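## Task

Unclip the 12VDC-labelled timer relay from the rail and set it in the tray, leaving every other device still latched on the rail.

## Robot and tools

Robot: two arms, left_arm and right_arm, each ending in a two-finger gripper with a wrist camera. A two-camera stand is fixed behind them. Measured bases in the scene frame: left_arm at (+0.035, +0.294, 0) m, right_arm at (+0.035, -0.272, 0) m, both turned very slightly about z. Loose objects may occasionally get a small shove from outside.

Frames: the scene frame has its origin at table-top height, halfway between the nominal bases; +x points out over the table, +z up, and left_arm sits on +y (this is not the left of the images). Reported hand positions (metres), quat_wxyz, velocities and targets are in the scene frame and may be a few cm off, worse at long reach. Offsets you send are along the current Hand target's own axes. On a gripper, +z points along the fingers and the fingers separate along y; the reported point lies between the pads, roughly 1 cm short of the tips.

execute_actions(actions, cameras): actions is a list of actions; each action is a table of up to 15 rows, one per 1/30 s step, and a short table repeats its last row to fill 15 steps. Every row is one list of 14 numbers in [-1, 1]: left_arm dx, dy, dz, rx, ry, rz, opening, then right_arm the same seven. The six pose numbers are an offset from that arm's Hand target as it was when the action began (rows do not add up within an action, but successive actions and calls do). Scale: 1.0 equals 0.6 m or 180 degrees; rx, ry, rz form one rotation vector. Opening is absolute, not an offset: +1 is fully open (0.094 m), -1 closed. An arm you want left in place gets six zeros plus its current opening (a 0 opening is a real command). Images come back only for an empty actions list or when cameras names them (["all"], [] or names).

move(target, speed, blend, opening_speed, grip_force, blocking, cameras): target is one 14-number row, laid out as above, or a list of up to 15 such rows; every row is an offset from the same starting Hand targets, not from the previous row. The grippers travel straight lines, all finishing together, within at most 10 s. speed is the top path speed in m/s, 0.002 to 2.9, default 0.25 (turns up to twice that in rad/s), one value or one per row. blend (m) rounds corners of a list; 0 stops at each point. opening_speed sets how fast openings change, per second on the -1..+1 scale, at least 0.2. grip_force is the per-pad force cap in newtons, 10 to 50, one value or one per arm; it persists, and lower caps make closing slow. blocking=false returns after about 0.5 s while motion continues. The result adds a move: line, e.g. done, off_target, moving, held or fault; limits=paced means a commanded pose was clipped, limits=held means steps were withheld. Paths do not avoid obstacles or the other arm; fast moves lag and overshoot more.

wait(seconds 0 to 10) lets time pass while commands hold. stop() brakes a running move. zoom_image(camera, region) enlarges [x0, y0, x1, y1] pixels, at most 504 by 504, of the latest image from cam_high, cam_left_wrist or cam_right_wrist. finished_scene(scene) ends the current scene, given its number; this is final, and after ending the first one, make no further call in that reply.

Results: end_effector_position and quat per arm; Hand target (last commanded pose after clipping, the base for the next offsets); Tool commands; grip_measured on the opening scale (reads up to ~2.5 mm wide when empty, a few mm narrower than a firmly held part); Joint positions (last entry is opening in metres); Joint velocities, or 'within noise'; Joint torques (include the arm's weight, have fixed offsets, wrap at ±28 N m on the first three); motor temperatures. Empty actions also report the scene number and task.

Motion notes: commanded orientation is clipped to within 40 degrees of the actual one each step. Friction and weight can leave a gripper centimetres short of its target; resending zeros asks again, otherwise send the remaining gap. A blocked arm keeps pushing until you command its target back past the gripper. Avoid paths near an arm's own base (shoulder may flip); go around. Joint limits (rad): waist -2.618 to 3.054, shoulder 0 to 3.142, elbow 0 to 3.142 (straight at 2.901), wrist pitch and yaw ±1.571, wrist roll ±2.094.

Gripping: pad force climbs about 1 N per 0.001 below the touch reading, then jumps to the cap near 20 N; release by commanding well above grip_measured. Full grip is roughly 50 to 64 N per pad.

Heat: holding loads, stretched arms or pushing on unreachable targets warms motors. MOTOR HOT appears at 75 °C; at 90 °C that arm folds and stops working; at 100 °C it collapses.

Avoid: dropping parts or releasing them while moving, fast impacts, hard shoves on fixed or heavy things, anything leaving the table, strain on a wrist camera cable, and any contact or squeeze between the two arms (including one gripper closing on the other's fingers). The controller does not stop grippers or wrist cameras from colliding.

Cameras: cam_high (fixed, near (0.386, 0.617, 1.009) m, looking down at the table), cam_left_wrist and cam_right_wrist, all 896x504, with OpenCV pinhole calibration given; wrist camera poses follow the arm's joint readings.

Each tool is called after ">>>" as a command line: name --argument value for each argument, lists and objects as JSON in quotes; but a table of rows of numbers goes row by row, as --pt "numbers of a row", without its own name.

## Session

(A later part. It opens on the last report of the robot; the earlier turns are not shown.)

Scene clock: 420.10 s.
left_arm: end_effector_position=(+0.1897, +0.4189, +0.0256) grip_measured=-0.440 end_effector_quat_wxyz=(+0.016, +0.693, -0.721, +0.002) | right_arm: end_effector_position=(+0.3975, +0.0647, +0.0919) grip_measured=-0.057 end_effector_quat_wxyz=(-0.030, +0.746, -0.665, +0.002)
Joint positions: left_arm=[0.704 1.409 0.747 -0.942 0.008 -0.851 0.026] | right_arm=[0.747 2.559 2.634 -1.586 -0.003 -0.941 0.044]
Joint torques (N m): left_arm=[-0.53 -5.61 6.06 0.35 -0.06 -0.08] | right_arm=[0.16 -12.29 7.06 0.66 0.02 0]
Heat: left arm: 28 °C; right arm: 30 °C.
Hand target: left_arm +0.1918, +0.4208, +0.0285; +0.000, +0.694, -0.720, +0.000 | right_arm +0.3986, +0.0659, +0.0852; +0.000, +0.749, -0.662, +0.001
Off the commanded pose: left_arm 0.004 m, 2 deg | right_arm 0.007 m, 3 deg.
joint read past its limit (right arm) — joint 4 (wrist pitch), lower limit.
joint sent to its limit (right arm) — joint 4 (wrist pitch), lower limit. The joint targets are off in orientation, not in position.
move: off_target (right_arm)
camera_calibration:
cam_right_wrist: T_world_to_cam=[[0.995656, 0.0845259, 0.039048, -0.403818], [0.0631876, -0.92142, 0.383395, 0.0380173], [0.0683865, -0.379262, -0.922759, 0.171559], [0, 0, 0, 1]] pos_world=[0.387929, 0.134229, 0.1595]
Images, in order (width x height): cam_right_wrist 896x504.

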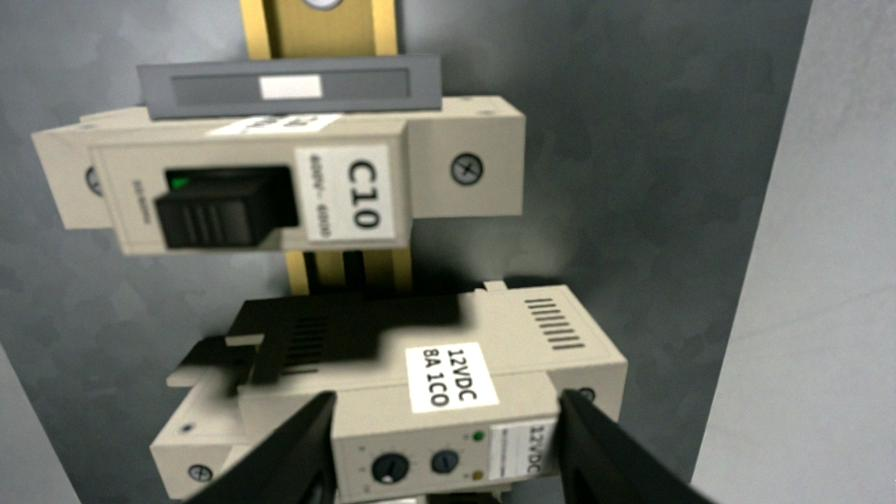

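>>> move --target '[0,0,0.012,0,0,0,-0.95,0,0,-0.13,0,0,0,-0.3]' --cameras '["cam_high","cam_right_wrist"]' --speed 0.06

Scene clock: 425.20 s.
left_arm: end_effector_position=(+0.1905, +0.4196, +0.0208) grip_measured=-0.440 end_effector_quat_wxyz=(+0.010, +0.693, -0.721, +0.003) | right_arm: end_effector_position=(+0.3980, +0.0651, +0.1309) grip_measured=-0.057 end_effector_quat_wxyz=(-0.070, +0.745, -0.664, +0.006)
Joint positions: left_arm=[0.704 1.409 0.727 -0.908 0.008 -0.852 0.026] | right_arm=[0.747 2.477 2.634 -1.586 -0.003 -0.941 0.044]
Joint torques (N m): left_arm=[-0.57 -4.57 6.04 0.39 -0.07 -0.08] | right_arm=[0.18 -18.48 7.32 0.8 0.02 0]
Heat: left arm: 28 °C; right arm: 31 °C.
Hand target: left_arm +0.1918, +0.4208, +0.0213; +0.000, +0.694, -0.720, +0.000 | right_arm +0.3985, +0.0659, +0.1634; +0.000, +0.749, -0.662, +0.001
Off the commanded pose: left_arm 0.002 m, 1 deg | right_arm 0.032 m, 8 deg.
joint read past its limit (right arm) — joint 4 (wrist pitch), lower limit.
joint sent to its limit (right arm) — joint 4 (wrist pitch), lower limit. The joint targets are off in orientation, not in position.
move: off_target (right_arm)
camera_calibration:
cam_right_wrist: T_world_to_cam=[[0.991359, 0.0804989, 0.103572, -0.412317], [0.0414771, -0.941416, 0.334687, 0.0396882], [0.124447, -0.327499, -0.93662, 0.183786], [0, 0, 0, 1]] pos_world=[0.384237, 0.130744, 0.201559]
Images, in order (width x height): cam_high 896x504, cam_right_wrist 896x504.

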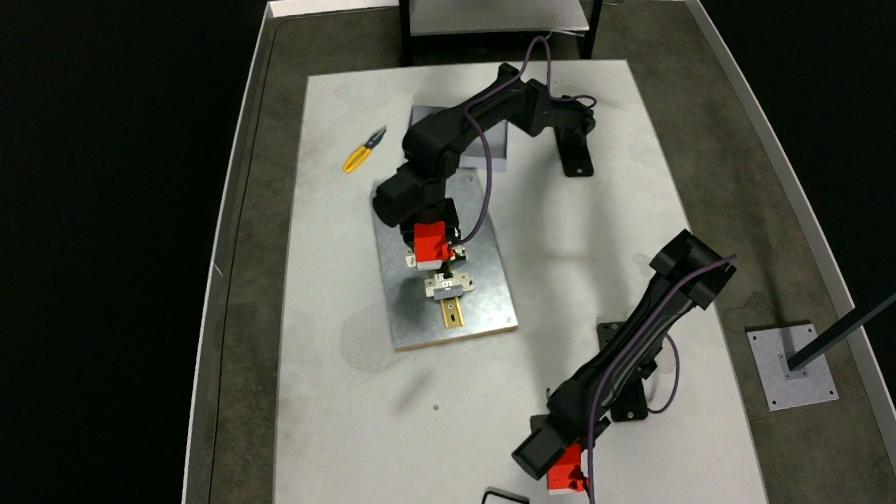

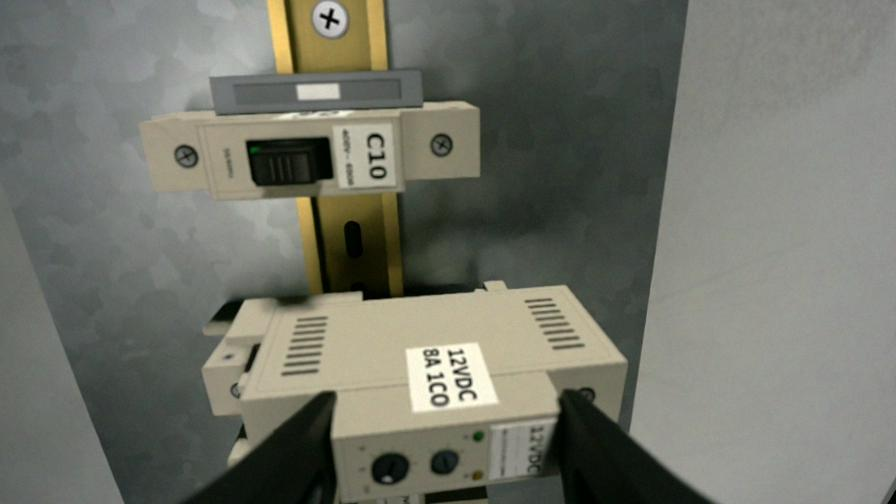

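>>> move --target '[0,0,0.013,0,0,0,-0.95,0,0,-0.15,0,0,0,-0.3]' --cameras '[]' --speed 0.12

Scene clock: 430.50 s.
left_arm: end_effector_position=(+0.1904, +0.4195, +0.0181) grip_measured=-0.440 end_effector_quat_wxyz=(+0.008, +0.693, -0.721, +0.003) | right_arm: end_effector_position=(+0.3999, +0.0668, +0.2187) grip_measured=-0.057 end_effector_quat_wxyz=(-0.178, +0.735, -0.654, +0.016)
Joint positions: left_arm=[0.704 1.409 0.715 -0.892 0.008 -0.852 0.026] | right_arm=[0.747 2.343 2.717 -1.586 -0.003 -0.941 0.044]
Joint torques (N m): left_arm=[-0.55 -3.41 5.18 0.59 -0.06 -0.07] | right_arm=[0.17 -16.64 9.07 1.16 0.01 0.01]
Heat: left arm: 28 °C; right arm: 31 °C.
Hand target: left_arm +0.1918, +0.4208, +0.0135; +0.000, +0.694, -0.720, +0.000 | right_arm +0.3983, +0.0660, +0.2532; +0.000, +0.749, -0.662, +0.001
Off the commanded pose: left_arm 0.005 m, 1 deg | right_arm 0.035 m, 21 deg.
joint read past its limit (right arm) — joint 4 (wrist pitch), lower limit.
joint sent to its limit (right arm) — joint 4 (wrist pitch), lower limit. The joint targets are off in orientation, not in position.
move: off_target (right_arm)
No camera images: "cameras" was empty.

>>> move --target '[0,0,0,0,0,0,0.1,0.598,0.197,0,0,0,0,-0.3]' --cameras '["cam_high","cam_left_wrist"]' --opening_speed 1

Scene clock: 438.67 s.
left_arm: end_effector_position=(+0.1918, +0.4206, +0.0160) grip_measured=+0.098 end_effector_quat_wxyz=(+0.002, +0.693, -0.720, +0.004) | right_arm: end_effector_position=(+0.3334, -0.3054, +0.2470) grip_measured=-0.057 end_effector_quat_wxyz=(-0.060, +0.742, -0.662, +0.082)
Joint positions: left_arm=[0.704 1.409 0.706 -0.871 0.008 -0.852 0.052] | right_arm=[-0.116 1.581 1.791 -1.577 -0.004 -1.801 0.044]
Joint torques (N m): left_arm=[-0.57 -3.38 5.94 0.41 -0.07 -0.07] | right_arm=[0.17 -8.91 5.18 0.83 0.02 -0.01]
Heat: left arm: 27 °C; right arm: 31 °C.
Hand target: left_arm +0.1918, +0.4208, +0.0135; +0.000, +0.694, -0.720, +0.000 | right_arm +0.3251, -0.3046, +0.2534; +0.000, +0.749, -0.662, +0.001
Off the commanded pose: left_arm 0.003 m, 0 deg | right_arm 0.010 m, 12 deg.
joint sent to its limit (right arm) — joint 4 (wrist pitch), lower limit. The joint targets are off in orientation, not in position.
move: off_target (right_arm)
camera_calibration:
cam_left_wrist: T_world_to_cam=[[0.99853, -0.0537581, 0.00691375, -0.17104], [-0.0511993, -0.893667, 0.4458, 0.416004], [-0.0177867, -0.445498, -0.895106, 0.297911], [0, 0, 0, 1]] pos_world=[0.197387, 0.495293, 0.0823899]
Images, in order (width x height): cam_high 896x504, cam_left_wrist 896x504.

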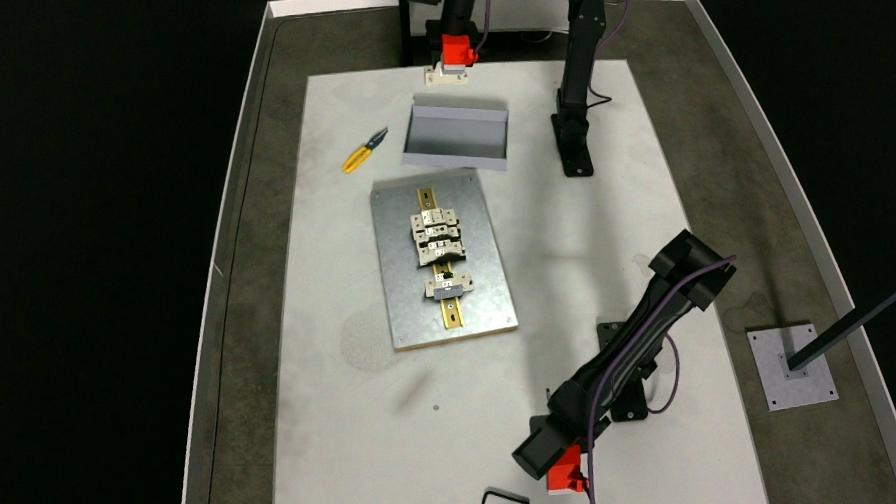

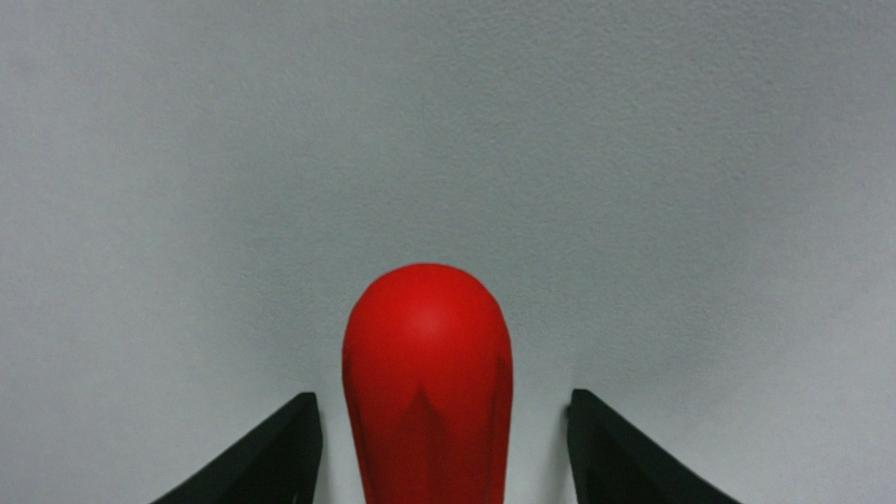

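>>> move --target '[0,0,-0.22,0,0,0,0.1,0,0,0.24,0,0,0,-0.3]' --cameras '["cam_high","cam_right_wrist"]' --speed 0.15

Scene clock: 444.53 s.
left_arm: end_effector_position=(+0.1901, +0.4192, +0.1354) grip_measured=+0.098 end_effector_quat_wxyz=(+0.016, +0.693, -0.720, +0.002) | right_arm: end_effector_position=(+0.3256, -0.3049, +0.1138) grip_measured=-0.057 end_effector_quat_wxyz=(-0.004, +0.746, -0.666, +0.004)
Joint positions: left_arm=[0.704 1.326 1.13 -1.406 0.008 -0.852 0.052] | right_arm=[-0.116 1.641 1.331 -1.25 -0.003 -1.802 0.044]
Joint torques (N m): left_arm=[-0.53 -4.77 9.68 0.07 -0.06 -0.07] | right_arm=[0.2 -6.11 5.94 0.64 0.02 -0.01]
Heat: left arm: 27 °C; right arm: 30 °C.
Hand target: left_arm +0.1918, +0.4208, +0.1455; +0.000, +0.694, -0.720, +0.000 | right_arm +0.3255, -0.3048, +0.1095; +0.000, +0.749, -0.662, +0.001
Off the commanded pose: left_arm 0.010 m, 2 deg | right_arm 0.004 m, 1 deg.
move: done
camera_calibration:
cam_right_wrist: T_world_to_cam=[[0.996455, 0.0839966, 0.00463523, -0.298339], [0.0743523, -0.905141, 0.418558, -0.30902], [0.039353, -0.41673, -0.908178, 0.0528794], [0, 0, 0, 1]] pos_world=[0.318177, -0.232611, 0.178749]
Images, in order (width x height): cam_high 896x504, cam_right_wrist 896x504.

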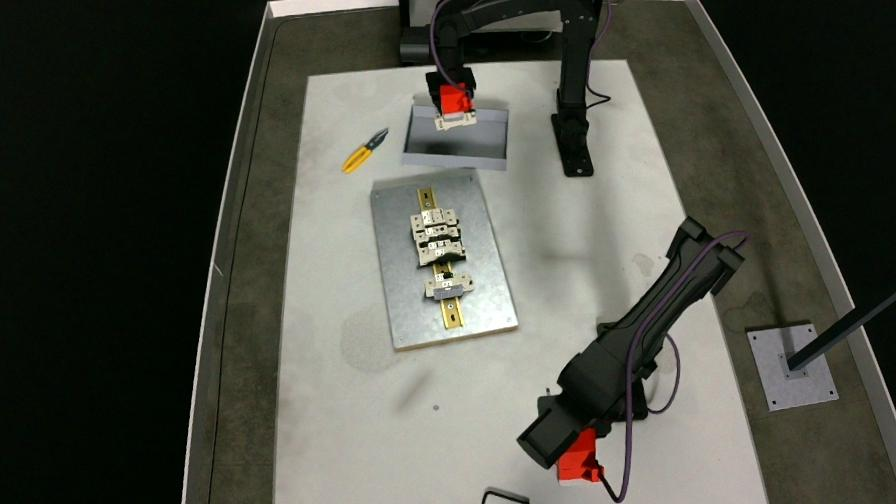

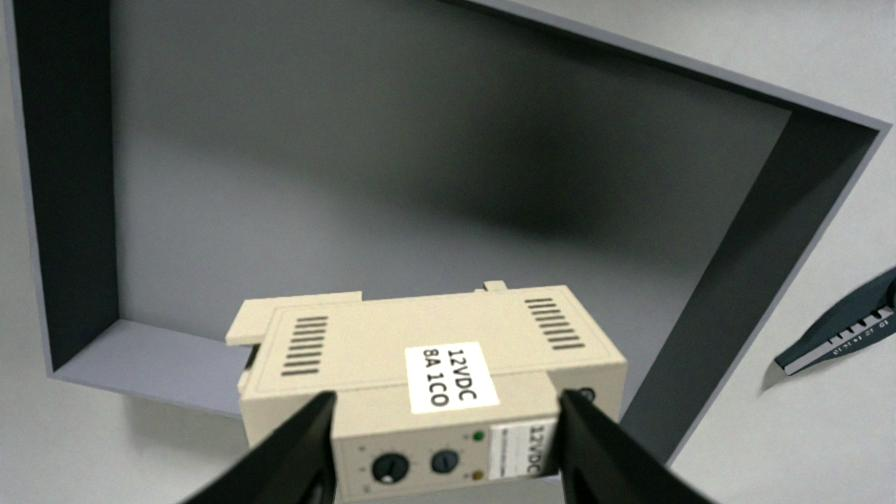

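>>> move --pt "0 0 0 0 0 0 0.1 -0.052 0.010 0 0 0 0 -0.3" --pt "0 0 0 0 0 0 0.1 -0.052 0.010 0.08 0 0 0 -0.3" --cameras '["cam_high","cam_right_wrist"]' --speed '[0.1,0.04]'

Scene clock: 452.00 s.
left_arm: end_effector_position=(+0.1899, +0.4191, +0.1354) grip_measured=+0.098 end_effector_quat_wxyz=(+0.017, +0.693, -0.720, +0.002) | right_arm: end_effector_position=(+0.3139, -0.2754, +0.0688) grip_measured=-0.057 end_effector_quat_wxyz=(+0.004, +0.750, -0.661, -0.005)
Joint positions: left_arm=[0.704 1.326 1.13 -1.407 0.008 -0.852 0.052] | right_arm=[-0.014 1.641 1.15 -1.094 0 -1.712 0.044]
Joint torques (N m): left_arm=[-0.53 -4.77 9.69 0.1 -0.07 -0.07] | right_arm=[0.36 -6.69 3.63 0.94 0 0.12]
Heat: left arm: 29 °C; right arm: 30 °C.
Hand target: left_arm +0.1917, +0.4208, +0.1455; +0.000, +0.694, -0.720, +0.000 | right_arm +0.3158, -0.2745, +0.0615; +0.000, +0.749, -0.662, +0.001
Off the commanded pose: left_arm 0.010 m, 2 deg | right_arm 0.008 m, 1 deg.
move: done
camera_calibration:
cam_right_wrist: T_world_to_cam=[[0.995199, 0.0957245, -0.0203716, -0.283641], [0.0954726, -0.903802, 0.417166, -0.268881], [0.0215211, -0.417108, -0.908602, 0.030334], [0, 0, 0, 1]] pos_world=[0.307297, -0.203211, 0.133951]
Images, in order (width x height): cam_high 896x504, cam_right_wrist 896x504.

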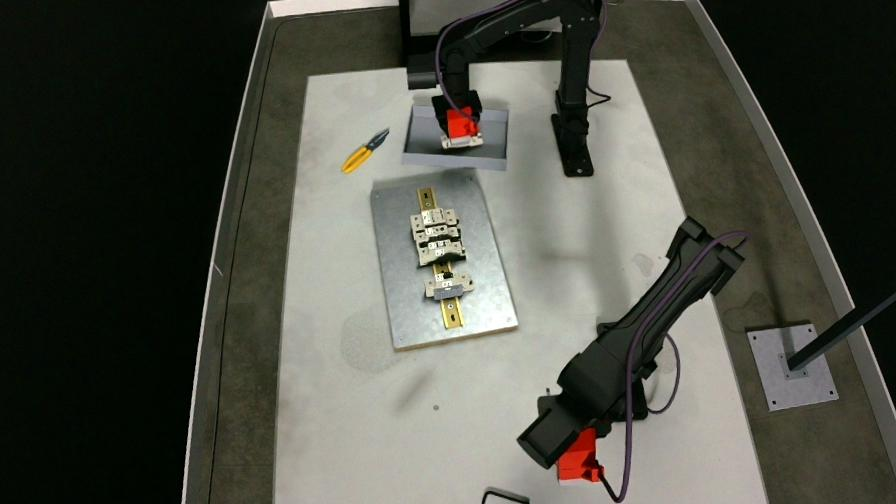

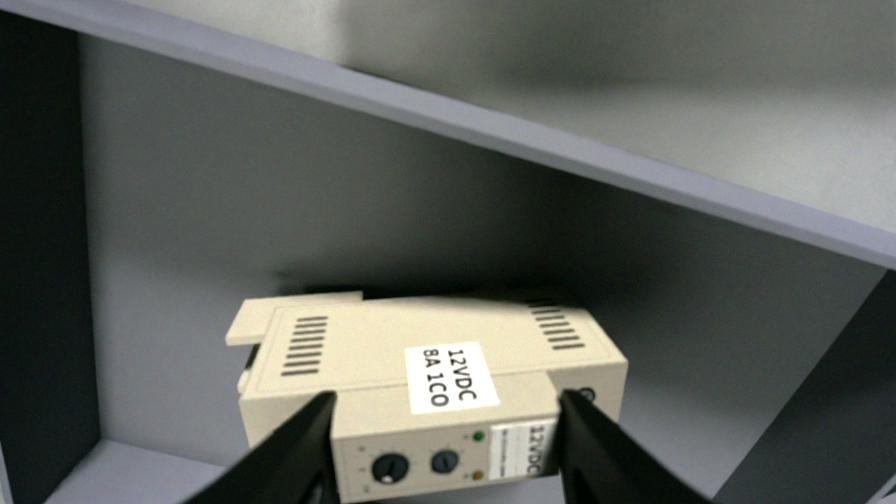

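>>> move --target '[0,0,0,0,0,0,0.1,0,0,0.015,0,0,0,-0.3]' --cameras '[]' --speed 0.03

Scene clock: 454.77 s.
left_arm: end_effector_position=(+0.1899, +0.4191, +0.1354) grip_measured=+0.098 end_effector_quat_wxyz=(+0.017, +0.693, -0.720, +0.002) | right_arm: end_effector_position=(+0.3131, -0.2754, +0.0680) grip_measured=-0.057 end_effector_quat_wxyz=(+0.001, +0.750, -0.661, -0.002)
Joint positions: left_arm=[0.704 1.326 1.13 -1.407 0.008 -0.852 0.052] | right_arm=[-0.014 1.63 1.135 -1.08 0 -1.712 0.044]
Joint torques (N m): left_arm=[-0.53 -4.78 9.69 0.1 -0.07 -0.07] | right_arm=[0.34 -5.01 2.61 1.15 0 0.11]
Heat: left arm: 29 °C; right arm: 29 °C.
Hand target: left_arm +0.1917, +0.4208, +0.1455; +0.000, +0.694, -0.720, +0.000 | right_arm +0.3157, -0.2745, +0.0524; +0.000, +0.749, -0.662, +0.001
Off the commanded pose: left_arm 0.010 m, 2 deg | right_arm 0.016 m, 0 deg.
move: off_target (right_arm)
No camera images: "cameras" was empty.

Contact. Relax to z target ≈.067 and open, then rise.

>>> move --pt "0 0 0 0 0 0 0.1 0 0 -0.024 0 0 0 -0.3" --pt "0 0 0 0 0 0 0.1 0 0 -0.025 0 0 0 0.4" --pt "0 0 0 0 0 0 0.1 0 0 -0.3 0 0 0 0.4" --cameras '["cam_high","cam_right_wrist"]' --speed '[0.05,0.05,0.12]' --opening_speed 0.6

>>> zoom_image --camera "cam_high" --region '[360, 160, 520, 360]'

Scene clock: 463.00 s.
left_arm: end_effector_position=(+0.1899, +0.4191, +0.1354) grip_measured=+0.098 end_effector_quat_wxyz=(+0.017, +0.693, -0.720, +0.002) | right_arm: end_effector_position=(+0.3183, -0.2756, +0.2194) grip_measured=+0.397 end_effector_quat_wxyz=(-0.036, +0.749, -0.661, +0.043)
Joint positions: left_arm=[0.704 1.326 1.13 -1.407 0.008 -0.852 0.052] | right_arm=[-0.014 1.565 1.672 -1.565 0 -1.711 0.066]
Joint torques (N m): left_arm=[-0.53 -4.77 9.68 0.1 -0.07 -0.07] | right_arm=[0.39 -7.76 9.09 0.59 0.01 0.12]
Heat: left arm: 30 °C; right arm: 29 °C.
Hand target: left_arm +0.1917, +0.4208, +0.1455; +0.000, +0.694, -0.720, +0.000 | right_arm +0.3154, -0.2744, +0.2325; +0.000, +0.749, -0.662, +0.001
Off the commanded pose: left_arm 0.010 m, 2 deg | right_arm 0.013 m, 6 deg.
joint sent to its limit (right arm) — joint 4 (wrist pitch), lower limit. The joint targets are off in orientation, not in position.
move: off_target (right_arm)
camera_calibration:
cam_right_wrist: T_world_to_cam=[[0.989935, 0.0950177, 0.104885, -0.310838], [0.0413178, -0.902858, 0.427949, -0.317128], [0.135359, -0.419308, -0.897696, 0.127779], [0, 0, 0, 1]] pos_world=[0.303516, -0.203207, 0.283023]
Images, in order (width x height): cam_high 896x504, cam_right_wrist 896x504.

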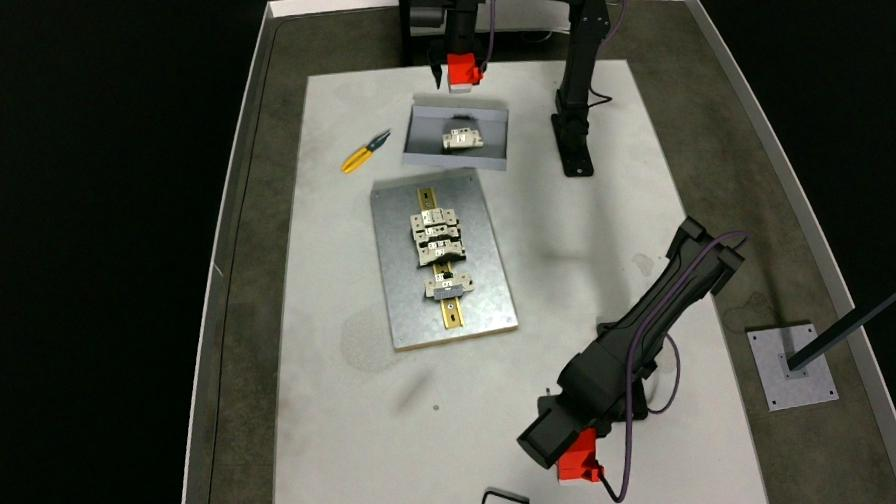

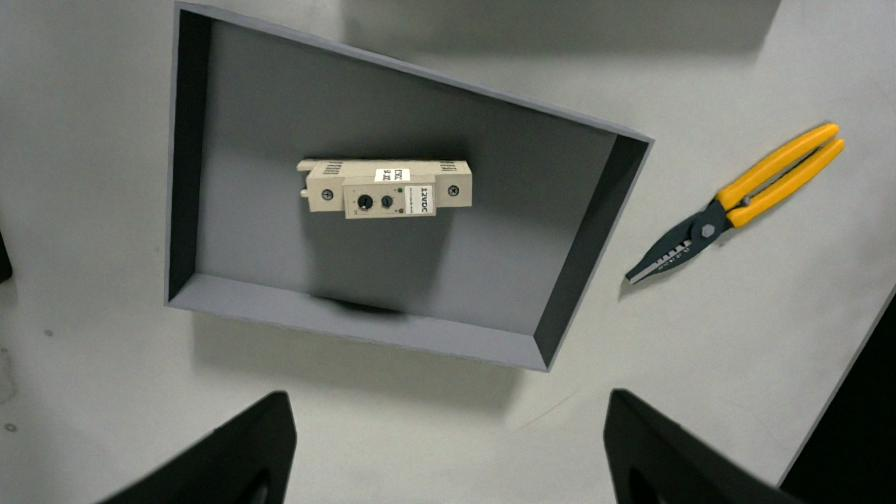

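Scaled by 2.520 from the camera's 896x504 image, which has a finer 1280x720 frame.

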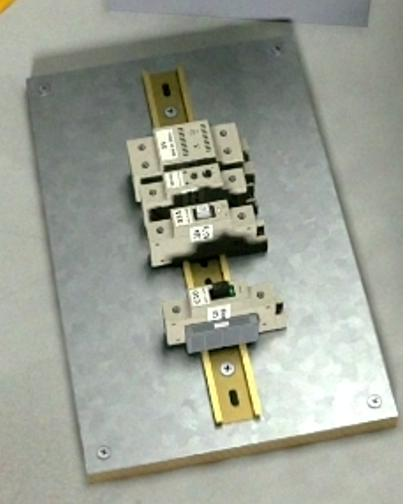

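>>> finished_scene --scene 3

The scene is finished: the task was done.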